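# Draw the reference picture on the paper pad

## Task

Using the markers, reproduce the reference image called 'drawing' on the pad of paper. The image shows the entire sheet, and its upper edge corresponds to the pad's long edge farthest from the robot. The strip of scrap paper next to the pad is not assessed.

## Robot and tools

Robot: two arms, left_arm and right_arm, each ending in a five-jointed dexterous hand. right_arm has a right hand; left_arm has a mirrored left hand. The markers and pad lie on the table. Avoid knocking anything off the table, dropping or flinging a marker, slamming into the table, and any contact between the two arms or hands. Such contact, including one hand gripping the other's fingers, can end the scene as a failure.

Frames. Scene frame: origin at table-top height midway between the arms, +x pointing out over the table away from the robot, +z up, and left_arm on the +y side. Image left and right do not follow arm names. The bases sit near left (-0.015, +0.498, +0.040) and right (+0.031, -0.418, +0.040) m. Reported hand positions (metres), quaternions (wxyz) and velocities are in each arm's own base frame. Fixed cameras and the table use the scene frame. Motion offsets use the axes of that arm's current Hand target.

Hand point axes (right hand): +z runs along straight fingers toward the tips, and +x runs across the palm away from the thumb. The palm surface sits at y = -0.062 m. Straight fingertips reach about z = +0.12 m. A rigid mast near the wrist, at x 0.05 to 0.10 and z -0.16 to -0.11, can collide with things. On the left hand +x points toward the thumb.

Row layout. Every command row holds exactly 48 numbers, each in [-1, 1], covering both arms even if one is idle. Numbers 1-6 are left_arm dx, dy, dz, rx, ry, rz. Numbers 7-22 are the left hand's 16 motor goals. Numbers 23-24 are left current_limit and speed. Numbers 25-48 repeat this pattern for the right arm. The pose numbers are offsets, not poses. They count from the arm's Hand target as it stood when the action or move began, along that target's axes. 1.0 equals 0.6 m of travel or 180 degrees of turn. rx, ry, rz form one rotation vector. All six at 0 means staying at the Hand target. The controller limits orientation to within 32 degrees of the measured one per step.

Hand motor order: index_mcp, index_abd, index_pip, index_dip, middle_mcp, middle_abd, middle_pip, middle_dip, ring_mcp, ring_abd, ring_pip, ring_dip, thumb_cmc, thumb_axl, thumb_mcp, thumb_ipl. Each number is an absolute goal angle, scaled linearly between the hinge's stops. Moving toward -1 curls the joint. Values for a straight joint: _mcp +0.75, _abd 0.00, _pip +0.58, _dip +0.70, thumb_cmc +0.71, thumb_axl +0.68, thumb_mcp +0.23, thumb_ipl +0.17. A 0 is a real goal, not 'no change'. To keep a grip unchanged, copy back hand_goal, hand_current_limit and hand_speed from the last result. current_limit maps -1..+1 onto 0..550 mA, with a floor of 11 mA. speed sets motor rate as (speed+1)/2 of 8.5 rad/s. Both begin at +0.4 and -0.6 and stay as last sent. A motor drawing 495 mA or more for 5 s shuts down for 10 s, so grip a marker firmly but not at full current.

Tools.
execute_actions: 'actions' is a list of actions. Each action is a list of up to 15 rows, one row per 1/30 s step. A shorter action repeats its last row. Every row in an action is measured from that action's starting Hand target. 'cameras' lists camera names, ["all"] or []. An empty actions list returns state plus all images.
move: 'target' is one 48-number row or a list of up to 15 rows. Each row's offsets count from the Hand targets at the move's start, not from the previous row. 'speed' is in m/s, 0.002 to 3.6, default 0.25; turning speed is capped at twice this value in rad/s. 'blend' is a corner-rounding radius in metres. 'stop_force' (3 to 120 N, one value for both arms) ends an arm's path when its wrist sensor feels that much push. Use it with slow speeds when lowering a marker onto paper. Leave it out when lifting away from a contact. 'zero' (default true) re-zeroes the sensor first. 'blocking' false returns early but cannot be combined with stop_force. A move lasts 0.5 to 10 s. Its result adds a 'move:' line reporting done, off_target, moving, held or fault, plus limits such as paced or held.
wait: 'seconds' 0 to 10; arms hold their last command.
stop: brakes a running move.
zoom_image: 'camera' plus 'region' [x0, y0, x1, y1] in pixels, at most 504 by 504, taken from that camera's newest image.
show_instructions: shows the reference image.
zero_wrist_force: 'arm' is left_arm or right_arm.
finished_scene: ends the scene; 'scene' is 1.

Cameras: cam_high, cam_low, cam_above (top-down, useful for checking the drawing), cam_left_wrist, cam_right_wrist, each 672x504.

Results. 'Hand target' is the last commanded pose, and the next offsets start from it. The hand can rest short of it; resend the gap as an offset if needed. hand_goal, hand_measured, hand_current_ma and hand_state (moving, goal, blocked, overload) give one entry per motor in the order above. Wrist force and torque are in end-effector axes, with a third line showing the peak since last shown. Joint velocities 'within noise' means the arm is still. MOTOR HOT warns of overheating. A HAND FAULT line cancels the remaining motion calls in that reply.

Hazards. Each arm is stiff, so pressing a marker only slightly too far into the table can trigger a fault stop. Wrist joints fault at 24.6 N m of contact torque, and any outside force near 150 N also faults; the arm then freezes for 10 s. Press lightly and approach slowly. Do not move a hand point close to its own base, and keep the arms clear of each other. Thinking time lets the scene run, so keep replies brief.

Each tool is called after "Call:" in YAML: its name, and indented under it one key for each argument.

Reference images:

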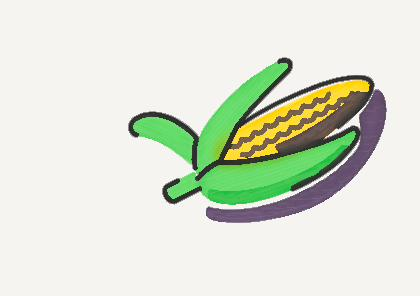

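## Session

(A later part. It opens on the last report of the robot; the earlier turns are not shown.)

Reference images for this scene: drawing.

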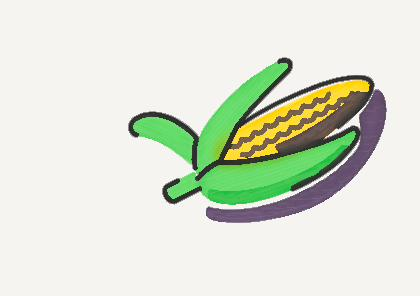

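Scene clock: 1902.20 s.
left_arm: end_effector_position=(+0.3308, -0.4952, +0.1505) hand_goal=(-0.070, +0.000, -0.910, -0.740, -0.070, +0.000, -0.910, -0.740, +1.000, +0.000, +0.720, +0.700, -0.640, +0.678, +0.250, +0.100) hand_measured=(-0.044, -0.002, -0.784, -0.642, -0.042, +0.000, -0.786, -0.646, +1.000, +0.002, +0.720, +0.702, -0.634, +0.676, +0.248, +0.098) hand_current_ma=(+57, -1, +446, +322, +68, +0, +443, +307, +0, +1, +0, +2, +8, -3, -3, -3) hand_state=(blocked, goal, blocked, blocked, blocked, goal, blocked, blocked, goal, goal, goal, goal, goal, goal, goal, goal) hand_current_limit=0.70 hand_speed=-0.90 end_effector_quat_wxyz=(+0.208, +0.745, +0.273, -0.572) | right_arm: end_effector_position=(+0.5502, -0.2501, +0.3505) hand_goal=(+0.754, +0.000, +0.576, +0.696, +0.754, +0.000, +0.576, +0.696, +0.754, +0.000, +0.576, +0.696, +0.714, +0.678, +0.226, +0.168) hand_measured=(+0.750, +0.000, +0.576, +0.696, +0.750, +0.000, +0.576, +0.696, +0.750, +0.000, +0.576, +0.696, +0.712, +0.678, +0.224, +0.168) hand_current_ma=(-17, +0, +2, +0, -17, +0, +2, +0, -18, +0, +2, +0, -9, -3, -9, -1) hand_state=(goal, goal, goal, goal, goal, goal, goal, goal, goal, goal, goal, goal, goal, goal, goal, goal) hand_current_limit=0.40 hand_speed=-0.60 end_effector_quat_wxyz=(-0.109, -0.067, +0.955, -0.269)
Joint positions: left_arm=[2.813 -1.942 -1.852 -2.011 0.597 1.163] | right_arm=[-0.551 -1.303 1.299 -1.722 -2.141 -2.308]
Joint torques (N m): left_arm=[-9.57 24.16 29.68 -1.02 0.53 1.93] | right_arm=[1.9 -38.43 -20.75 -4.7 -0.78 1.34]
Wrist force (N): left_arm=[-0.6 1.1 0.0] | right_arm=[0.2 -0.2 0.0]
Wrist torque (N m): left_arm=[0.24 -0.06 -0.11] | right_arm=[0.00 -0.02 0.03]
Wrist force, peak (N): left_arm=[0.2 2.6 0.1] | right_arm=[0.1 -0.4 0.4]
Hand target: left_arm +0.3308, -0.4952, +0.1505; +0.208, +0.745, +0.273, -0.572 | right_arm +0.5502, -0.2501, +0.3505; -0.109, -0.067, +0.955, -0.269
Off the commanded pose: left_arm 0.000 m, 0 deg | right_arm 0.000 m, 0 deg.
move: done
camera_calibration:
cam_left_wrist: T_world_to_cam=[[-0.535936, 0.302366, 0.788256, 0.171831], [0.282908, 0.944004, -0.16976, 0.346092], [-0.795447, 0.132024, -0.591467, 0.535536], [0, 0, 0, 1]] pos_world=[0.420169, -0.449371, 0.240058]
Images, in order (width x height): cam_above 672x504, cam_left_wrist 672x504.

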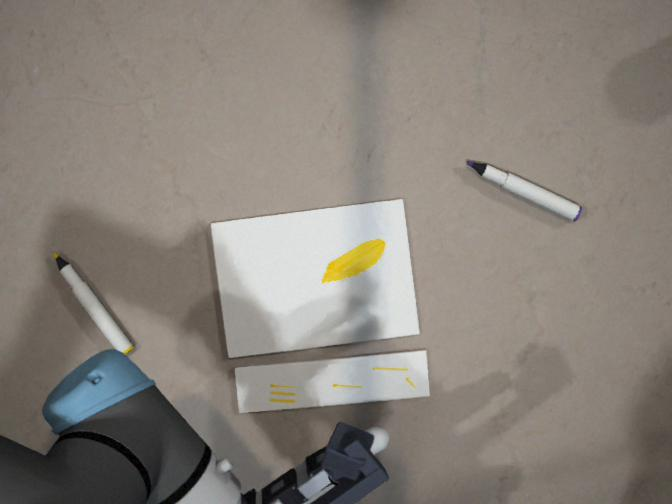

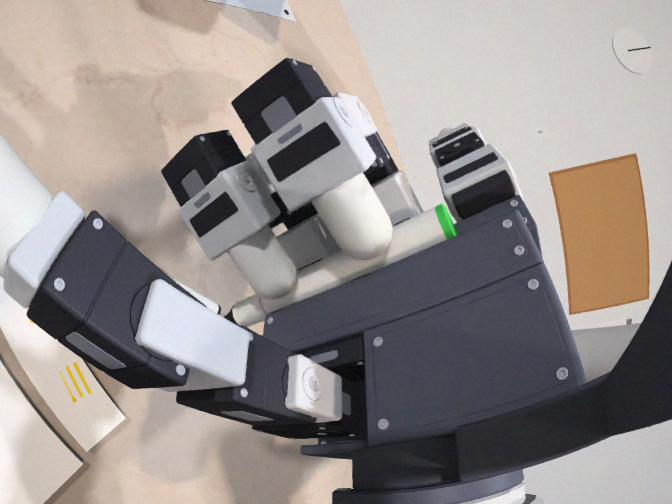

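Call:
move:
  target: [0.17991,0.11919,-0.05649,0,0,0,-0.07,0,-0.91,-0.74,-0.07,0,-0.91,-0.74,1,0,0.72,0.7,-0.64,0.678,0.25,0.1,0.7,-0.9,0,0,0,0,0,0,0.754,0,0.576,0.696,0.754,0,0.576,0.696,0.754,0,0.576,0.696,0.714,0.678,0.226,0.168,0.4,-0.6]
  speed: 0.1
  cameras: ["cam_above"]

Call:
zero_wrist_force:
  arm: "left_arm"

Call:
move:
  target: [0.0322,0,0.00863,0,0,0,-0.07,0,-0.91,-0.74,-0.07,0,-0.91,-0.74,1,0,0.72,0.7,-0.64,0.678,0.25,0.1,0.7,-0.9,0,0,0,0,0,0,0.754,0,0.576,0.696,0.754,0,0.576,0.696,0.754,0,0.576,0.696,0.714,0.678,0.226,0.168,0.4,-0.6]
  speed: 0.005
  stop_force: 3
  cameras: ["cam_above"]

Scene clock: 1915.20 s.
left_arm: end_effector_position=(+0.4231, -0.5106, +0.0549) hand_goal=(-0.070, +0.000, -0.910, -0.740, -0.070, +0.000, -0.910, -0.740, +1.000, +0.000, +0.720, +0.700, -0.640, +0.678, +0.250, +0.100) hand_measured=(-0.044, -0.002, -0.784, -0.642, -0.042, +0.000, -0.786, -0.646, +1.000, +0.002, +0.720, +0.702, -0.634, +0.676, +0.248, +0.098) hand_current_ma=(+57, -1, +446, +322, +67, +0, +443, +307, +0, +1, +0, +2, +9, -3, -3, -3) hand_state=(blocked, goal, blocked, blocked, blocked, goal, blocked, blocked, goal, goal, goal, goal, goal, goal, goal, goal) hand_current_limit=0.70 hand_speed=-0.90 end_effector_quat_wxyz=(+0.208, +0.745, +0.273, -0.572) | right_arm: end_effector_position=(+0.5502, -0.2501, +0.3505) hand_goal=(+0.754, +0.000, +0.576, +0.696, +0.754, +0.000, +0.576, +0.696, +0.754, +0.000, +0.576, +0.696, +0.714, +0.678, +0.226, +0.168) hand_measured=(+0.750, +0.000, +0.576, +0.696, +0.750, +0.000, +0.576, +0.696, +0.750, +0.000, +0.576, +0.696, +0.712, +0.678, +0.224, +0.168) hand_current_ma=(-17, +0, +2, +0, -17, +0, +2, +0, -18, +0, +2, +0, -9, -3, -9, -1) hand_state=(goal, goal, goal, goal, goal, goal, goal, goal, goal, goal, goal, goal, goal, goal, goal, goal) hand_current_limit=0.40 hand_speed=-0.60 end_effector_quat_wxyz=(-0.109, -0.067, +0.955, -0.269)
Joint positions: left_arm=[2.838 -2.255 -1.633 -1.933 0.62 1.183] | right_arm=[-0.551 -1.303 1.299 -1.722 -2.141 -2.308]
Joint torques (N m): left_arm=[9.11 36.61 27.71 -0.51 0.69 1.91] | right_arm=[1.3 -38.66 -20.68 -4.78 -0.76 1.49]
Wrist force (N): left_arm=[-0.5 1.3 0.3] | right_arm=[-0.1 0.1 0.2]
Wrist torque (N m): left_arm=[0.23 -0.07 -0.11] | right_arm=[0.02 0.02 0.01]
Wrist force, peak (N): left_arm=[0.3 1.7 -0.2] | right_arm=[0.0 -0.5 -0.2]
Hand target: left_arm +0.4232, -0.5106, +0.0548; +0.208, +0.745, +0.273, -0.572 | right_arm +0.5502, -0.2501, +0.3505; -0.109, -0.067, +0.955, -0.269
Off the commanded pose: left_arm 0.000 m, 0 deg | right_arm 0.000 m, 0 deg.
move: done
Images, in order (width x height): cam_above 672x504.

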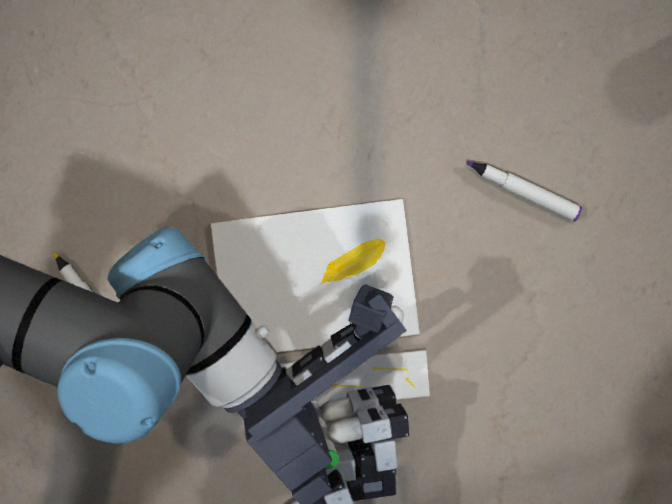

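Wrist force sensor zeroed.

Scene clock: 1919.27 s.
left_arm: end_effector_position=(+0.4231, -0.5106, +0.0398) hand_goal=(-0.070, +0.000, -0.910, -0.740, -0.070, +0.000, -0.910, -0.740, +1.000, +0.000, +0.720, +0.700, -0.640, +0.678, +0.250, +0.100) hand_measured=(-0.044, +0.000, -0.784, -0.644, -0.042, +0.002, -0.786, -0.648, +1.000, +0.002, +0.720, +0.702, -0.634, +0.676, +0.248, +0.098) hand_current_ma=(+57, +0, +446, +317, +67, +1, +443, +300, +0, +1, +0, +2, +9, -3, -3, -3) hand_state=(blocked, goal, blocked, blocked, blocked, goal, blocked, blocked, goal, goal, goal, goal, goal, goal, goal, goal) hand_current_limit=0.70 hand_speed=-0.90 end_effector_quat_wxyz=(+0.208, +0.745, +0.273, -0.572) | right_arm: end_effector_position=(+0.5502, -0.2501, +0.3505) hand_goal=(+0.754, +0.000, +0.576, +0.696, +0.754, +0.000, +0.576, +0.696, +0.754, +0.000, +0.576, +0.696, +0.714, +0.678, +0.226, +0.168) hand_measured=(+0.750, +0.000, +0.576, +0.696, +0.750, +0.000, +0.576, +0.696, +0.750, +0.000, +0.576, +0.696, +0.712, +0.678, +0.224, +0.168) hand_current_ma=(-17, +0, +2, +0, -17, +0, +2, +0, -18, +0, +2, +0, -9, -3, -9, -1) hand_state=(goal, goal, goal, goal, goal, goal, goal, goal, goal, goal, goal, goal, goal, goal, goal, goal) hand_current_limit=0.40 hand_speed=-0.60 end_effector_quat_wxyz=(-0.109, -0.067, +0.955, -0.269)
Joint positions: left_arm=[2.838 -2.279 -1.638 -1.904 0.62 1.183] | right_arm=[-0.551 -1.303 1.299 -1.722 -2.141 -2.308]
Joint torques (N m): left_arm=[9.7 50.9 18.4 -1.16 0.81 1.61] | right_arm=[2.38 -39.71 -21.27 -4.78 -0.84 1.16]
Wrist force (N, zeroed by zero_wrist_force on left_arm): left_arm=[-3.5 0.1 -0.6] | right_arm=[0.2 -0.3 0.0]
Wrist torque (N m, zeroed by zero_wrist_force on left_arm): left_arm=[0.04 0.16 -0.19] | right_arm=[-0.01 0.00 0.03]
Wrist force, peak (N, zeroed by zero_wrist_force on left_arm): left_arm=[-4.8 -0.2 -0.7] | right_arm=[0.2 -0.4 0.2]
Hand target: left_arm +0.4231, -0.5106, +0.0399; +0.208, +0.745, +0.273, -0.572 (not the last commanded pose) | right_arm +0.5502, -0.2501, +0.3505; -0.109, -0.067, +0.955, -0.269
Off the commanded pose: left_arm 0.005 m, 0 deg | right_arm 0.000 m, 0 deg.
move: contact (left_arm)
Images, in order (width x height): cam_above 672x504.

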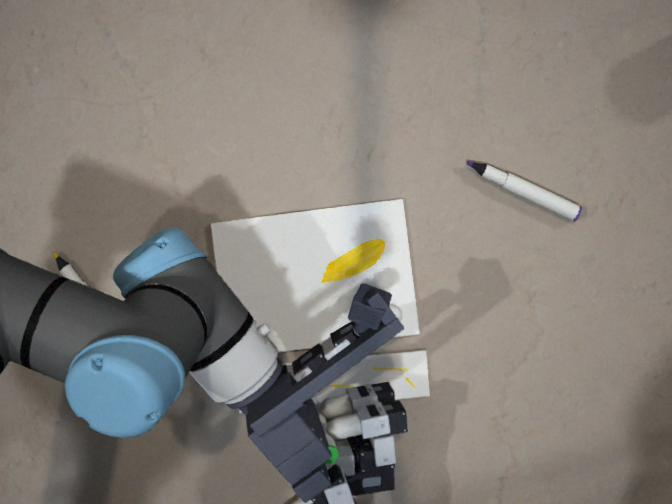

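Call:
move:
  target:
    - [-0.00325,0.02161,0.01214,0,0,0,-0.07,0,-0.91,-0.74,-0.07,0,-0.91,-0.74,1,0,0.72,0.7,-0.64,0.678,0.25,0.1,0.7,-0.9,0,0,0,0,0,0,0.754,0,0.576,0.696,0.754,0,0.576,0.696,0.754,0,0.576,0.696,0.714,0.678,0.226,0.168,0.4,-0.6]
  speed: 0.03

Call:
move:
  target:
    - [-0.0161,0,-0.0043,0,0,0,-0.07,0,-0.91,-0.74,-0.07,0,-0.91,-0.74,1,0,0.72,0.7,-0.64,0.678,0.25,0.1,0.7,-0.9,0,0,0,0,0,0,0.754,0,0.576,0.696,0.754,0,0.576,0.696,0.754,0,0.576,0.696,0.714,0.678,0.226,0.168,0.4,-0.6]
  speed: 0.06

Call:
move:
  target:
    - [-0.115,-0.116,0.065,0,0,0,-0.07,0,-0.91,-0.74,-0.07,0,-0.91,-0.74,1,0,0.72,0.7,-0.64,0.678,0.25,0.1,0.7,-0.9,0,0,0,0,0,0,0.754,0,0.576,0.696,0.754,0,0.576,0.696,0.754,0,0.576,0.696,0.714,0.678,0.226,0.168,0.4,-0.6]
  speed: 0.15
  cameras: ["cam_above"]

Call:
zoom_image:
  camera: "cam_above"
  region: [225, 340, 435, 425]

Scene clock: 1930.00 s.
left_arm: end_effector_position=(+0.4257, -0.5253, +0.0398) hand_goal=(-0.070, +0.000, -0.910, -0.740, -0.070, +0.000, -0.910, -0.740, +1.000, +0.000, +0.720, +0.700, -0.640, +0.678, +0.250, +0.100) hand_measured=(-0.044, +0.000, -0.784, -0.644, -0.042, +0.002, -0.786, -0.648, +1.000, +0.002, +0.720, +0.702, -0.634, +0.676, +0.248, +0.098) hand_current_ma=(+57, +0, +446, +317, +67, +1, +443, +300, +0, +1, +0, +2, +9, -3, -3, -3) hand_state=(blocked, goal, blocked, blocked, blocked, goal, blocked, blocked, goal, goal, goal, goal, goal, goal, goal, goal) hand_current_limit=0.70 hand_speed=-0.90 end_effector_quat_wxyz=(+0.208, +0.745, +0.273, -0.572) | right_arm: end_effector_position=(+0.5502, -0.2501, +0.3505) hand_goal=(+0.754, +0.000, +0.576, +0.696, +0.754, +0.000, +0.576, +0.696, +0.754, +0.000, +0.576, +0.696, +0.714, +0.678, +0.226, +0.168) hand_measured=(+0.750, +0.000, +0.576, +0.696, +0.750, +0.000, +0.576, +0.696, +0.750, +0.000, +0.576, +0.696, +0.712, +0.678, +0.224, +0.168) hand_current_ma=(-17, +0, +2, +0, -17, +0, +2, +0, -18, +0, +2, +0, -9, -3, -9, -1) hand_state=(goal, goal, goal, goal, goal, goal, goal, goal, goal, goal, goal, goal, goal, goal, goal, goal) hand_current_limit=0.40 hand_speed=-0.60 end_effector_quat_wxyz=(-0.109, -0.067, +0.955, -0.269)
Joint positions: left_arm=[2.817 -2.295 -1.609 -1.903 0.6 1.166] | right_arm=[-0.551 -1.303 1.299 -1.722 -2.141 -2.308]
Joint torques (N m): left_arm=[-10.38 34.05 25.79 2.17 -1.67 -1.09] | right_arm=[1.59 -38.29 -20.13 -4.62 -0.76 1.23]
Wrist force (N, zeroed by zero_wrist_force on left_arm): left_arm=[-2.8 -0.8 -1.3] | right_arm=[0.0 -0.2 0.1]
Wrist torque (N m, zeroed by zero_wrist_force on left_arm): left_arm=[0.06 0.22 -0.17] | right_arm=[-0.01 0.02 0.01]
Wrist force, peak (N, zeroed by zero_wrist_force on left_arm): left_arm=[-3.6 0.3 -0.8] | right_arm=[0.3 -0.5 0.0]
Hand target: left_arm +0.4257, -0.5254, +0.0398; +0.208, +0.745, +0.273, -0.572 | right_arm +0.5502, -0.2501, +0.3505; -0.109, -0.067, +0.955, -0.269
Off the commanded pose: left_arm 0.000 m, 0 deg | right_arm 0.000 m, 0 deg.
move: done

Scene clock: 1930.77 s.
left_arm: end_effector_position=(+0.4257, -0.5254, +0.0498) hand_goal=(-0.070, +0.000, -0.910, -0.740, -0.070, +0.000, -0.910, -0.740, +1.000, +0.000, +0.720, +0.700, -0.640, +0.678, +0.250, +0.100) hand_measured=(-0.044, +0.000, -0.784, -0.644, -0.042, +0.002, -0.786, -0.648, +1.000, +0.002, +0.720, +0.702, -0.634, +0.676, +0.248, +0.098) hand_current_ma=(+57, +0, +446, +317, +67, +1, +443, +300, +0, +1, +0, +2, +9, -3, -3, -3) hand_state=(blocked, goal, blocked, blocked, blocked, goal, blocked, blocked, goal, goal, goal, goal, goal, goal, goal, goal) hand_current_limit=0.70 hand_speed=-0.90 end_effector_quat_wxyz=(+0.208, +0.745, +0.273, -0.572) | right_arm: end_effector_position=(+0.5502, -0.2501, +0.3505) hand_goal=(+0.754, +0.000, +0.576, +0.696, +0.754, +0.000, +0.576, +0.696, +0.754, +0.000, +0.576, +0.696, +0.714, +0.678, +0.226, +0.168) hand_measured=(+0.750, +0.000, +0.576, +0.696, +0.750, +0.000, +0.576, +0.696, +0.750, +0.000, +0.576, +0.696, +0.712, +0.678, +0.224, +0.168) hand_current_ma=(-17, +0, +2, +0, -17, +0, +2, +0, -18, +0, +2, +0, -9, -3, -9, -1) hand_state=(goal, goal, goal, goal, goal, goal, goal, goal, goal, goal, goal, goal, goal, goal, goal, goal) hand_current_limit=0.40 hand_speed=-0.60 end_effector_quat_wxyz=(-0.109, -0.067, +0.955, -0.269)
Joint positions: left_arm=[2.816 -2.279 -1.606 -1.922 0.6 1.166] | right_arm=[-0.551 -1.303 1.299 -1.722 -2.141 -2.308]
Joint torques (N m): left_arm=[-8.57 53.68 27.32 -1.36 -1.48 -0.5] | right_arm=[1.27 -38.56 -20.63 -4.9 -0.74 1.55]
Wrist force (N, zeroed by zero_wrist_force on left_arm): left_arm=[0.1 0.0 -0.1] | right_arm=[-0.3 -0.3 0.0]
Wrist torque (N m, zeroed by zero_wrist_force on left_arm): left_arm=[0.00 -0.01 0.10] | right_arm=[-0.02 0.05 -0.02]
Wrist force, peak (N, zeroed by zero_wrist_force on left_arm): left_arm=[-3.2 -1.1 -1.5] | right_arm=[0.1 -0.5 0.2]
Hand target: left_arm +0.4257, -0.5254, +0.0498; +0.208, +0.745, +0.273, -0.572 | right_arm +0.5502, -0.2501, +0.3505; -0.109, -0.067, +0.955, -0.269
Off the commanded pose: left_arm 0.000 m, 0 deg | right_arm 0.000 m, 0 deg.
move: done

Scene clock: 1932.00 s.
left_arm: end_effector_position=(+0.3385, -0.5080, +0.1065) hand_goal=(-0.070, +0.000, -0.910, -0.740, -0.070, +0.000, -0.910, -0.740, +1.000, +0.000, +0.720, +0.700, -0.640, +0.678, +0.250, +0.100) hand_measured=(-0.044, +0.000, -0.784, -0.644, -0.042, +0.002, -0.786, -0.648, +1.000, +0.002, +0.720, +0.702, -0.634, +0.676, +0.248, +0.098) hand_current_ma=(+57, +0, +446, +317, +67, +1, +443, +300, +0, +1, +0, +2, +9, -3, -3, -3) hand_state=(blocked, goal, blocked, blocked, blocked, goal, blocked, blocked, goal, goal, goal, goal, goal, goal, goal, goal) hand_current_limit=0.70 hand_speed=-0.90 end_effector_quat_wxyz=(+0.208, +0.745, +0.273, -0.572) | right_arm: end_effector_position=(+0.5502, -0.2501, +0.3505) hand_goal=(+0.754, +0.000, +0.576, +0.696, +0.754, +0.000, +0.576, +0.696, +0.754, +0.000, +0.576, +0.696, +0.714, +0.678, +0.226, +0.168) hand_measured=(+0.750, +0.000, +0.576, +0.696, +0.750, +0.000, +0.576, +0.696, +0.750, +0.000, +0.576, +0.696, +0.712, +0.678, +0.224, +0.168) hand_current_ma=(-17, +0, +2, +0, -17, +0, +2, +0, -18, +0, +2, +0, -9, -3, -9, -1) hand_state=(goal, goal, goal, goal, goal, goal, goal, goal, goal, goal, goal, goal, goal, goal, goal, goal) hand_current_limit=0.40 hand_speed=-0.60 end_effector_quat_wxyz=(-0.109, -0.067, +0.955, -0.269)
Joint positions: left_arm=[2.795 -2.036 -1.852 -1.904 0.581 1.148] | right_arm=[-0.551 -1.303 1.299 -1.722 -2.141 -2.308]
Joint torques (N m): left_arm=[-9.99 43.93 6.97 -0.98 -1.89 -1.36] | right_arm=[1.64 -38.48 -20.52 -4.89 -0.98 1.16]
Wrist force (N, zeroed by zero_wrist_force on left_arm): left_arm=[-0.1 -0.2 -0.2] | right_arm=[0.0 -0.1 0.0]
Wrist torque (N m, zeroed by zero_wrist_force on left_arm): left_arm=[0.00 0.01 0.09] | right_arm=[0.01 0.02 0.02]
Wrist force, peak (N, zeroed by zero_wrist_force on left_arm): left_arm=[-0.9 -0.9 0.1] | right_arm=[0.1 -0.2 0.2]
Hand target: left_arm +0.3385, -0.5080, +0.1065; +0.208, +0.745, +0.273, -0.572 | right_arm +0.5502, -0.2501, +0.3505; -0.109, -0.067, +0.955, -0.269
Off the commanded pose: left_arm 0.000 m, 0 deg | right_arm 0.000 m, 0 deg.
move: done
Images, in order (width x height): cam_above 672x504.

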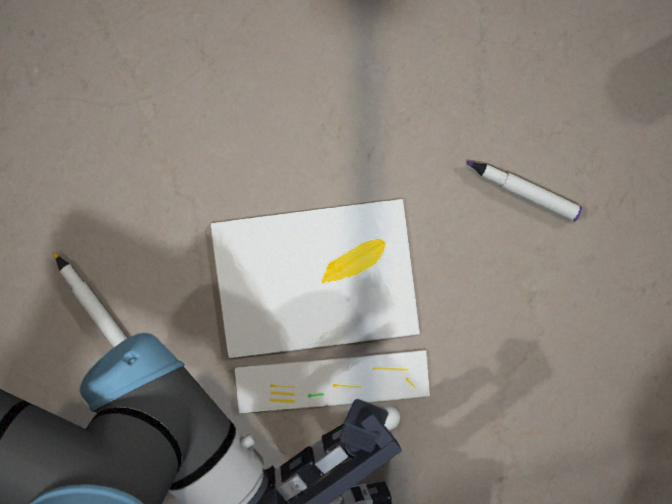

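Scaled by 2.400.

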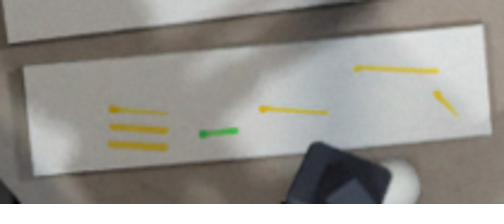

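Call:
move:
  target:
    - [0.17524,0.19192,-0.27613,0,0,0,-0.07,0,-0.91,-0.74,-0.07,0,-0.91,-0.74,1,0,0.72,0.7,-0.64,0.678,0.25,0.1,0.7,-0.9,0,0,0,0,0,0,0.754,0,0.576,0.696,0.754,0,0.576,0.696,0.754,0,0.576,0.696,0.714,0.678,0.226,0.168,0.4,-0.6]
    - [0.18812,0.19192,-0.27268,0,0,0,-0.07,0,-0.91,-0.74,-0.07,0,-0.91,-0.74,1,0,0.72,0.7,-0.64,0.678,0.25,0.1,0.7,-0.9,0,0,0,0,0,0,0.754,0,0.576,0.696,0.754,0,0.576,0.696,0.754,0,0.576,0.696,0.714,0.678,0.226,0.168,0.4,-0.6]
    - [0.18868,0.19803,-0.27483,0,0,0,-0.07,0,-0.91,-0.74,-0.07,0,-0.91,-0.74,1,0,0.72,0.7,-0.64,0.678,0.25,0.1,0.7,-0.9,0,0,0,0,0,0,0.754,0,0.576,0.696,0.754,0,0.576,0.696,0.754,0,0.576,0.696,0.714,0.678,0.226,0.168,0.4,-0.6]
    - [0.18818,0.20371,-0.27305,0,0,0,-0.07,0,-0.91,-0.74,-0.07,0,-0.91,-0.74,1,0,0.72,0.7,-0.64,0.678,0.25,0.1,0.7,-0.9,0,0,0,0,0,0,0.754,0,0.576,0.696,0.754,0,0.576,0.696,0.754,0,0.576,0.696,0.714,0.678,0.226,0.168,0.4,-0.6]
    - [0.18645,0.21151,-0.26681,0,0,0,-0.07,0,-0.91,-0.74,-0.07,0,-0.91,-0.74,1,0,0.72,0.7,-0.64,0.678,0.25,0.1,0.7,-0.9,0,0,0,0,0,0,0.754,0,0.576,0.696,0.754,0,0.576,0.696,0.754,0,0.576,0.696,0.714,0.678,0.226,0.168,0.4,-0.6]
    - [0.18379,0.21815,-0.25703,0,0,0,-0.07,0,-0.91,-0.74,-0.07,0,-0.91,-0.74,1,0,0.72,0.7,-0.64,0.678,0.25,0.1,0.7,-0.9,0,0,0,0,0,0,0.754,0,0.576,0.696,0.754,0,0.576,0.696,0.754,0,0.576,0.696,0.714,0.678,0.226,0.168,0.4,-0.6]
    - [0.18099,0.22159,-0.24673,0,0,0,-0.07,0,-0.91,-0.74,-0.07,0,-0.91,-0.74,1,0,0.72,0.7,-0.64,0.678,0.25,0.1,0.7,-0.9,0,0,0,0,0,0,0.754,0,0.576,0.696,0.754,0,0.576,0.696,0.754,0,0.576,0.696,0.714,0.678,0.226,0.168,0.4,-0.6]
    - [0.17865,0.22214,-0.23805,0,0,0,-0.07,0,-0.91,-0.74,-0.07,0,-0.91,-0.74,1,0,0.72,0.7,-0.64,0.678,0.25,0.1,0.7,-0.9,0,0,0,0,0,0,0.754,0,0.576,0.696,0.754,0,0.576,0.696,0.754,0,0.576,0.696,0.714,0.678,0.226,0.168,0.4,-0.6]
  speed: [0.15, 0.02, 0.05, 0.05, 0.05, 0.05, 0.05, 0.05]
  blend: [0, 0, 0.002, 0.002, 0.002, 0.002, 0.002, 0]

Scene clock: 1991.57 s.
left_arm: end_effector_position=(+0.5511, -0.5031, +0.0397) hand_goal=(-0.070, +0.000, -0.910, -0.740, -0.070, +0.000, -0.910, -0.740, +1.000, +0.000, +0.720, +0.700, -0.640, +0.678, +0.250, +0.100) hand_measured=(-0.044, +0.006, -0.784, -0.646, -0.042, +0.008, -0.786, -0.652, +1.000, +0.002, +0.720, +0.702, -0.634, +0.676, +0.248, +0.098) hand_current_ma=(+57, +6, +446, +305, +67, +9, +443, +281, +0, +1, +0, +2, +9, -3, -3, -3) hand_state=(blocked, goal, blocked, blocked, blocked, goal, blocked, blocked, goal, goal, goal, goal, goal, goal, goal, goal) hand_current_limit=0.70 hand_speed=-0.90 end_effector_quat_wxyz=(+0.208, +0.745, +0.273, -0.572) | right_arm: end_effector_position=(+0.5502, -0.2501, +0.3505) hand_goal=(+0.754, +0.000, +0.576, +0.696, +0.754, +0.000, +0.576, +0.696, +0.754, +0.000, +0.576, +0.696, +0.714, +0.678, +0.226, +0.168) hand_measured=(+0.750, +0.000, +0.576, +0.696, +0.750, +0.000, +0.576, +0.696, +0.750, +0.000, +0.576, +0.696, +0.712, +0.678, +0.224, +0.168) hand_current_ma=(-17, +0, +2, +0, -17, +0, +2, +0, -18, +0, +2, +0, -9, -3, -9, -1) hand_state=(goal, goal, goal, goal, goal, goal, goal, goal, goal, goal, goal, goal, goal, goal, goal, goal) hand_current_limit=0.40 hand_speed=-0.60 end_effector_quat_wxyz=(-0.109, -0.067, +0.955, -0.269)
Joint positions: left_arm=[2.902 -2.495 -1.201 -2.161 0.677 1.228] | right_arm=[-0.551 -1.303 1.299 -1.722 -2.141 -2.308]
Joint torques (N m): left_arm=[-10.62 58.91 7.61 1.77 -1.63 -1.51] | right_arm=[1.33 -38.81 -22.01 -4.67 -0.93 1.16]
Wrist force (N, zeroed by zero_wrist_force on left_arm): left_arm=[-4.1 -0.4 -2.6] | right_arm=[-0.2 -0.1 0.1]
Wrist torque (N m, zeroed by zero_wrist_force on left_arm): left_arm=[0.15 0.36 -0.21] | right_arm=[0.01 0.04 0.00]
Wrist force, peak (N, zeroed by zero_wrist_force on left_arm): left_arm=[-7.7 -2.6 -1.7] | right_arm=[0.2 -0.4 -0.2]
Hand target: left_arm +0.5510, -0.5032, +0.0397; +0.208, +0.745, +0.273, -0.572 | right_arm +0.5502, -0.2501, +0.3505; -0.109, -0.067, +0.955, -0.269
Off the commanded pose: left_arm 0.000 m, 0 deg | right_arm 0.000 m, 0 deg.
move: done; blend cut to 0.0018 m at target 3, 0.0018 m at target 4

Call:
move:
  target:
    - [-0.00093,-0.0021,0.00348,0,0,0,-0.07,0,-0.91,-0.74,-0.07,0,-0.91,-0.74,1,0,0.72,0.7,-0.64,0.678,0.25,0.1,0.7,-0.9,0,0,0,0,0,0,0.754,0,0.576,0.696,0.754,0,0.576,0.696,0.754,0,0.576,0.696,0.714,0.678,0.226,0.168,0.4,-0.6]
    - [0.00142,-0.00265,-0.00521,0,0,0,-0.07,0,-0.91,-0.74,-0.07,0,-0.91,-0.74,1,0,0.72,0.7,-0.64,0.678,0.25,0.1,0.7,-0.9,0,0,0,0,0,0,0.754,0,0.576,0.696,0.754,0,0.576,0.696,0.754,0,0.576,0.696,0.714,0.678,0.226,0.168,0.4,-0.6]
    - [0.00421,-0.00608,-0.01551,0,0,0,-0.07,0,-0.91,-0.74,-0.07,0,-0.91,-0.74,1,0,0.72,0.7,-0.64,0.678,0.25,0.1,0.7,-0.9,0,0,0,0,0,0,0.754,0,0.576,0.696,0.754,0,0.576,0.696,0.754,0,0.576,0.696,0.714,0.678,0.226,0.168,0.4,-0.6]
    - [0.00677,-0.012,-0.02488,0,0,0,-0.07,0,-0.91,-0.74,-0.07,0,-0.91,-0.74,1,0,0.72,0.7,-0.64,0.678,0.25,0.1,0.7,-0.9,0,0,0,0,0,0,0.754,0,0.576,0.696,0.754,0,0.576,0.696,0.754,0,0.576,0.696,0.714,0.678,0.226,0.168,0.4,-0.6]
    - [0.00836,-0.01815,-0.03065,0,0,0,-0.07,0,-0.91,-0.74,-0.07,0,-0.91,-0.74,1,0,0.72,0.7,-0.64,0.678,0.25,0.1,0.7,-0.9,0,0,0,0,0,0,0.754,0,0.576,0.696,0.754,0,0.576,0.696,0.754,0,0.576,0.696,0.714,0.678,0.226,0.168,0.4,-0.6]
    - [0.00925,-0.02391,-0.03388,0,0,0,-0.07,0,-0.91,-0.74,-0.07,0,-0.91,-0.74,1,0,0.72,0.7,-0.64,0.678,0.25,0.1,0.7,-0.9,0,0,0,0,0,0,0.754,0,0.576,0.696,0.754,0,0.576,0.696,0.754,0,0.576,0.696,0.714,0.678,0.226,0.168,0.4,-0.6]
    - [0.00873,-0.02703,-0.03191,0,0,0,-0.07,0,-0.91,-0.74,-0.07,0,-0.91,-0.74,1,0,0.72,0.7,-0.64,0.678,0.25,0.1,0.7,-0.9,0,0,0,0,0,0,0.754,0,0.576,0.696,0.754,0,0.576,0.696,0.754,0,0.576,0.696,0.714,0.678,0.226,0.168,0.4,-0.6]
    - [0.00772,-0.02055,-0.02827,0,0,0,-0.07,0,-0.91,-0.74,-0.07,0,-0.91,-0.74,1,0,0.72,0.7,-0.64,0.678,0.25,0.1,0.7,-0.9,0,0,0,0,0,0,0.754,0,0.576,0.696,0.754,0,0.576,0.696,0.754,0,0.576,0.696,0.714,0.678,0.226,0.168,0.4,-0.6]
    - [0.00604,-0.0146,-0.02215,0,0,0,-0.07,0,-0.91,-0.74,-0.07,0,-0.91,-0.74,1,0,0.72,0.7,-0.64,0.678,0.25,0.1,0.7,-0.9,0,0,0,0,0,0,0.754,0,0.576,0.696,0.754,0,0.576,0.696,0.754,0,0.576,0.696,0.714,0.678,0.226,0.168,0.4,-0.6]
    - [0.00369,-0.00919,-0.01353,0,0,0,-0.07,0,-0.91,-0.74,-0.07,0,-0.91,-0.74,1,0,0.72,0.7,-0.64,0.678,0.25,0.1,0.7,-0.9,0,0,0,0,0,0,0.754,0,0.576,0.696,0.754,0,0.576,0.696,0.754,0,0.576,0.696,0.714,0.678,0.226,0.168,0.4,-0.6]
    - [0.00108,-0.00534,-0.00393,0,0,0,-0.07,0,-0.91,-0.74,-0.07,0,-0.91,-0.74,1,0,0.72,0.7,-0.64,0.678,0.25,0.1,0.7,-0.9,0,0,0,0,0,0,0.754,0,0.576,0.696,0.754,0,0.576,0.696,0.754,0,0.576,0.696,0.714,0.678,0.226,0.168,0.4,-0.6]
    - [-0.00168,-0.00377,0.00626,0,0,0,-0.07,0,-0.91,-0.74,-0.07,0,-0.91,-0.74,1,0,0.72,0.7,-0.64,0.678,0.25,0.1,0.7,-0.9,0,0,0,0,0,0,0.754,0,0.576,0.696,0.754,0,0.576,0.696,0.754,0,0.576,0.696,0.714,0.678,0.226,0.168,0.4,-0.6]
    - [-0.00222,-0.00596,0.00829,0,0,0,-0.07,0,-0.91,-0.74,-0.07,0,-0.91,-0.74,1,0,0.72,0.7,-0.64,0.678,0.25,0.1,0.7,-0.9,0,0,0,0,0,0,0.754,0,0.576,0.696,0.754,0,0.576,0.696,0.754,0,0.576,0.696,0.714,0.678,0.226,0.168,0.4,-0.6]
    - [0.00175,-0.00967,-0.00635,0,0,0,-0.07,0,-0.91,-0.74,-0.07,0,-0.91,-0.74,1,0,0.72,0.7,-0.64,0.678,0.25,0.1,0.7,-0.9,0,0,0,0,0,0,0.754,0,0.576,0.696,0.754,0,0.576,0.696,0.754,0,0.576,0.696,0.714,0.678,0.226,0.168,0.4,-0.6]
    - [0.00632,-0.01883,-0.02312,0,0,0,-0.07,0,-0.91,-0.74,-0.07,0,-0.91,-0.74,1,0,0.72,0.7,-0.64,0.678,0.25,0.1,0.7,-0.9,0,0,0,0,0,0,0.754,0,0.576,0.696,0.754,0,0.576,0.696,0.754,0,0.576,0.696,0.714,0.678,0.226,0.168,0.4,-0.6]
  speed: 0.05
  blend: 0.001

Call:
move:
  target:
    - [0.00209,-0.01183,-0.00756,0,0,0,-0.07,0,-0.91,-0.74,-0.07,0,-0.91,-0.74,1,0,0.72,0.7,-0.64,0.678,0.25,0.1,0.7,-0.9,0,0,0,0,0,0,0.754,0,0.576,0.696,0.754,0,0.576,0.696,0.754,0,0.576,0.696,0.714,0.678,0.226,0.168,0.4,-0.6]
    - [0.0009,-0.00576,-0.00323,0,0,0,-0.07,0,-0.91,-0.74,-0.07,0,-0.91,-0.74,1,0,0.72,0.7,-0.64,0.678,0.25,0.1,0.7,-0.9,0,0,0,0,0,0,0.754,0,0.576,0.696,0.754,0,0.576,0.696,0.754,0,0.576,0.696,0.714,0.678,0.226,0.168,0.4,-0.6]
    - [-0.00076,-0.00075,0.00284,0,0,0,-0.07,0,-0.91,-0.74,-0.07,0,-0.91,-0.74,1,0,0.72,0.7,-0.64,0.678,0.25,0.1,0.7,-0.9,0,0,0,0,0,0,0.754,0,0.576,0.696,0.754,0,0.576,0.696,0.754,0,0.576,0.696,0.714,0.678,0.226,0.168,0.4,-0.6]
    - [-0.0036,0.00454,0.01325,0,0,0,-0.07,0,-0.91,-0.74,-0.07,0,-0.91,-0.74,1,0,0.72,0.7,-0.64,0.678,0.25,0.1,0.7,-0.9,0,0,0,0,0,0,0.754,0,0.576,0.696,0.754,0,0.576,0.696,0.754,0,0.576,0.696,0.714,0.678,0.226,0.168,0.4,-0.6]
    - [-0.00651,0.0087,0.02396,0,0,0,-0.07,0,-0.91,-0.74,-0.07,0,-0.91,-0.74,1,0,0.72,0.7,-0.64,0.678,0.25,0.1,0.7,-0.9,0,0,0,0,0,0,0.754,0,0.576,0.696,0.754,0,0.576,0.696,0.754,0,0.576,0.696,0.714,0.678,0.226,0.168,0.4,-0.6]
    - [-0.00901,0.01183,0.03316,0,0,0,-0.07,0,-0.91,-0.74,-0.07,0,-0.91,-0.74,1,0,0.72,0.7,-0.64,0.678,0.25,0.1,0.7,-0.9,0,0,0,0,0,0,0.754,0,0.576,0.696,0.754,0,0.576,0.696,0.754,0,0.576,0.696,0.714,0.678,0.226,0.168,0.4,-0.6]
    - [-0.02189,0.01183,0.02971,0,0,0,-0.07,0,-0.91,-0.74,-0.07,0,-0.91,-0.74,1,0,0.72,0.7,-0.64,0.678,0.25,0.1,0.7,-0.9,0,0,0,0,0,0,0.754,0,0.576,0.696,0.754,0,0.576,0.696,0.754,0,0.576,0.696,0.714,0.678,0.226,0.168,0.4,-0.6]
  speed: [0.05, 0.05, 0.05, 0.05, 0.05, 0.05, 0.06]
  blend: [0.001, 0.001, 0.001, 0.001, 0.001, 0, 0]

Scene clock: 2036.57 s.
left_arm: end_effector_position=(+0.5547, -0.4853, +0.0396) hand_goal=(-0.070, +0.000, -0.910, -0.740, -0.070, +0.000, -0.910, -0.740, +1.000, +0.000, +0.720, +0.700, -0.640, +0.678, +0.250, +0.100) hand_measured=(-0.044, +0.008, -0.784, -0.650, -0.042, +0.010, -0.786, -0.654, +1.000, +0.002, +0.720, +0.702, -0.634, +0.676, +0.248, +0.098) hand_current_ma=(+57, +9, +446, +287, +67, +12, +443, +269, +0, +1, +0, +2, +9, -3, -3, -3) hand_state=(blocked, goal, blocked, blocked, blocked, goal, blocked, blocked, goal, goal, goal, goal, goal, goal, goal, goal) hand_current_limit=0.70 hand_speed=-0.90 end_effector_quat_wxyz=(+0.208, +0.745, +0.273, -0.572) | right_arm: end_effector_position=(+0.5502, -0.2501, +0.3505) hand_goal=(+0.754, +0.000, +0.576, +0.696, +0.754, +0.000, +0.576, +0.696, +0.754, +0.000, +0.576, +0.696, +0.714, +0.678, +0.226, +0.168) hand_measured=(+0.750, +0.000, +0.576, +0.696, +0.750, +0.000, +0.576, +0.696, +0.750, +0.000, +0.576, +0.696, +0.712, +0.678, +0.224, +0.168) hand_current_ma=(-17, +0, +2, +0, -17, +0, +2, +0, -18, +0, +2, +0, -9, -3, -9, -1) hand_state=(goal, goal, goal, goal, goal, goal, goal, goal, goal, goal, goal, goal, goal, goal, goal, goal) hand_current_limit=0.40 hand_speed=-0.60 end_effector_quat_wxyz=(-0.109, -0.067, +0.955, -0.269)
Joint positions: left_arm=[2.927 -2.488 -1.213 -2.168 0.7 1.245] | right_arm=[-0.551 -1.303 1.299 -1.722 -2.141 -2.308]
Joint torques (N m): left_arm=[10.12 42.25 29.08 -1.35 1.11 1.99] | right_arm=[4.18 -38.75 -21.72 -4.89 -0.89 1.38]
Wrist force (N, zeroed by zero_wrist_force on left_arm): left_arm=[-4.3 0.3 -0.4] | right_arm=[0.1 -0.2 0.0]
Wrist torque (N m, zeroed by zero_wrist_force on left_arm): left_arm=[0.04 0.14 -0.23] | right_arm=[-0.01 0.00 0.01]
Wrist force, peak (N, zeroed by zero_wrist_force on left_arm): left_arm=[-6.8 1.3 -1.2] | right_arm=[0.2 -0.7 -0.3]
Hand target: left_arm +0.5547, -0.4853, +0.0396; +0.208, +0.745, +0.273, -0.572 | right_arm +0.5502, -0.2501, +0.3505; -0.109, -0.067, +0.955, -0.269
Off the commanded pose: left_arm 0.000 m, 0 deg | right_arm 0.000 m, 0 deg.
move: done; blend cut to 0.0009 m at target 12, 0.0009 m at target 13

Scene clock: 2038.10 s.
left_arm: end_effector_position=(+0.5435, -0.5040, +0.0476) hand_goal=(-0.070, +0.000, -0.910, -0.740, -0.070, +0.000, -0.910, -0.740, +1.000, +0.000, +0.720, +0.700, -0.640, +0.678, +0.250, +0.100) hand_measured=(-0.044, +0.008, -0.784, -0.650, -0.042, +0.010, -0.786, -0.654, +1.000, +0.002, +0.720, +0.702, -0.634, +0.676, +0.248, +0.098) hand_current_ma=(+57, +9, +446, +287, +67, +12, +443, +269, +0, +1, +0, +2, +9, -3, -3, -3) hand_state=(blocked, goal, blocked, blocked, blocked, goal, blocked, blocked, goal, goal, goal, goal, goal, goal, goal, goal) hand_current_limit=0.70 hand_speed=-0.90 end_effector_quat_wxyz=(+0.208, +0.745, +0.273, -0.572) | right_arm: end_effector_position=(+0.5502, -0.2501, +0.3505) hand_goal=(+0.754, +0.000, +0.576, +0.696, +0.754, +0.000, +0.576, +0.696, +0.754, +0.000, +0.576, +0.696, +0.714, +0.678, +0.226, +0.168) hand_measured=(+0.750, +0.000, +0.576, +0.696, +0.750, +0.000, +0.576, +0.696, +0.750, +0.000, +0.576, +0.696, +0.712, +0.678, +0.224, +0.168) hand_current_ma=(-17, +0, +2, +0, -17, +0, +2, +0, -18, +0, +2, +0, -9, -3, -9, -1) hand_state=(goal, goal, goal, goal, goal, goal, goal, goal, goal, goal, goal, goal, goal, goal, goal, goal) hand_current_limit=0.40 hand_speed=-0.60 end_effector_quat_wxyz=(-0.109, -0.067, +0.955, -0.269)
Joint positions: left_arm=[2.898 -2.47 -1.228 -2.157 0.673 1.226] | right_arm=[-0.551 -1.303 1.299 -1.722 -2.141 -2.308]
Joint torques (N m): left_arm=[-9.58 59.58 29.91 -1.69 -1.52 -0.57] | right_arm=[3.73 -38.2 -19.85 -4.93 -0.81 1.41]
Wrist force (N, zeroed by zero_wrist_force on left_arm): left_arm=[0.0 -0.3 -0.4] | right_arm=[0.2 0.1 0.1]
Wrist torque (N m, zeroed by zero_wrist_force on left_arm): left_arm=[0.00 -0.02 0.10] | right_arm=[0.02 -0.01 0.03]
Wrist force, peak (N, zeroed by zero_wrist_force on left_arm): left_arm=[-6.1 1.3 -0.9] | right_arm=[-0.3 -0.3 -0.2]
Hand target: left_arm +0.5436, -0.5040, +0.0477; +0.208, +0.745, +0.273, -0.572 | right_arm +0.5502, -0.2501, +0.3505; -0.109, -0.067, +0.955, -0.269
Off the commanded pose: left_arm 0.000 m, 0 deg | right_arm 0.000 m, 0 deg.
move: done

Call:
move:
  target: [-0.16056,-0.2397,0.22829,0,0,0,-0.07,0,-0.91,-0.74,-0.07,0,-0.91,-0.74,1,0,0.72,0.7,-0.64,0.678,0.25,0.1,0.7,-0.9,0,0,0,0,0,0,0.754,0,0.576,0.696,0.754,0,0.576,0.696,0.754,0,0.576,0.696,0.714,0.678,0.226,0.168,0.4,-0.6]
  speed: 0.25
  cameras: ["cam_above"]

Call:
zoom_image:
  camera: "cam_above"
  region: [200, 190, 430, 370]

Scene clock: 2043.10 s.
left_arm: end_effector_position=(+0.3308, -0.4953, +0.1056) hand_goal=(-0.070, +0.000, -0.910, -0.740, -0.070, +0.000, -0.910, -0.740, +1.000, +0.000, +0.720, +0.700, -0.640, +0.678, +0.250, +0.100) hand_measured=(-0.044, +0.008, -0.784, -0.650, -0.042, +0.010, -0.786, -0.654, +1.000, +0.002, +0.720, +0.702, -0.634, +0.676, +0.248, +0.098) hand_current_ma=(+57, +9, +446, +287, +67, +12, +443, +269, +0, +1, +0, +2, +9, -3, -3, -3) hand_state=(blocked, goal, blocked, blocked, blocked, goal, blocked, blocked, goal, goal, goal, goal, goal, goal, goal, goal) hand_current_limit=0.70 hand_speed=-0.90 end_effector_quat_wxyz=(+0.208, +0.745, +0.273, -0.572) | right_arm: end_effector_position=(+0.5502, -0.2501, +0.3505) hand_goal=(+0.754, +0.000, +0.576, +0.696, +0.754, +0.000, +0.576, +0.696, +0.754, +0.000, +0.576, +0.696, +0.714, +0.678, +0.226, +0.168) hand_measured=(+0.750, +0.000, +0.576, +0.696, +0.750, +0.000, +0.576, +0.696, +0.750, +0.000, +0.576, +0.696, +0.712, +0.678, +0.224, +0.168) hand_current_ma=(-17, +0, +2, +0, -17, +0, +2, +0, -18, +0, +2, +0, -9, -3, -9, -1) hand_state=(goal, goal, goal, goal, goal, goal, goal, goal, goal, goal, goal, goal, goal, goal, goal, goal) hand_current_limit=0.40 hand_speed=-0.60 end_effector_quat_wxyz=(-0.109, -0.067, +0.955, -0.269)
Joint positions: left_arm=[2.813 -2.014 -1.89 -1.901 0.597 1.163] | right_arm=[-0.551 -1.303 1.299 -1.722 -2.141 -2.308]
Joint torques (N m): left_arm=[-9.95 43.6 6.53 2.26 -1.93 -1.21] | right_arm=[3.34 -38.1 -20.17 -4.97 -0.83 1.43]
Wrist force (N, zeroed by zero_wrist_force on left_arm): left_arm=[-0.1 0.1 -0.3] | right_arm=[0.0 -0.1 0.1]
Wrist torque (N m, zeroed by zero_wrist_force on left_arm): left_arm=[0.03 0.01 0.09] | right_arm=[0.01 0.00 0.02]
Wrist force, peak (N, zeroed by zero_wrist_force on left_arm): left_arm=[0.4 0.9 -1.1] | right_arm=[0.4 -0.2 0.0]
Hand target: left_arm +0.3307, -0.4953, +0.1056; +0.208, +0.745, +0.273, -0.572 | right_arm +0.5502, -0.2501, +0.3505; -0.109, -0.067, +0.955, -0.269
Off the commanded pose: left_arm 0.000 m, 0 deg | right_arm 0.000 m, 0 deg.
move: done
Images, in order (width x height): cam_above 672x504.

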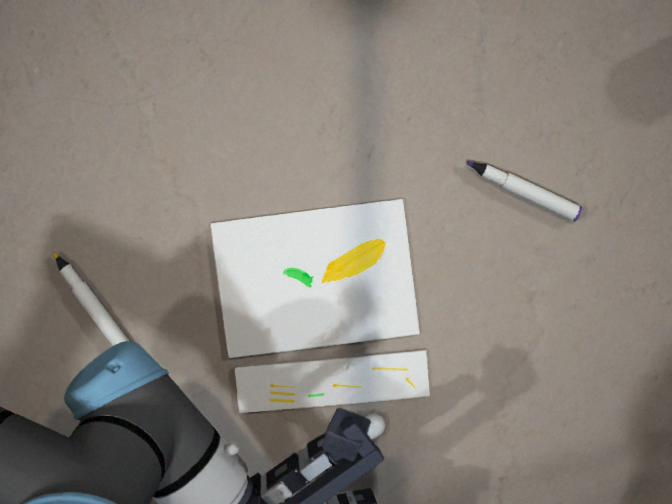

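Scaled by 2.191.

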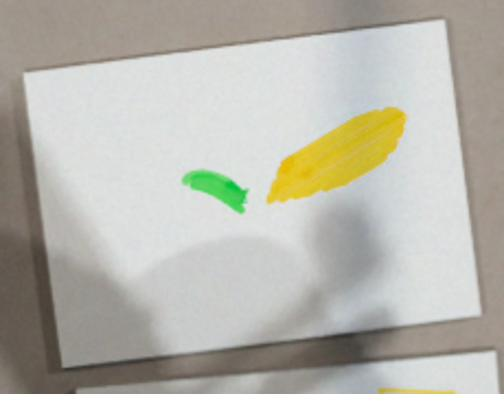

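Call:
zoom_image:
  camera: "cam_above"
  region: [270, 225, 400, 295]

Scaled by 3.877.

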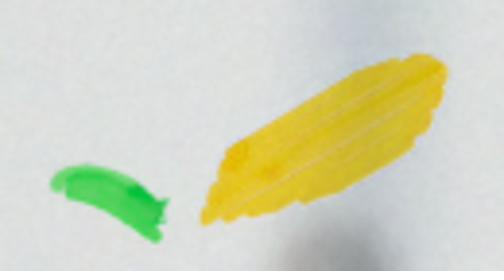

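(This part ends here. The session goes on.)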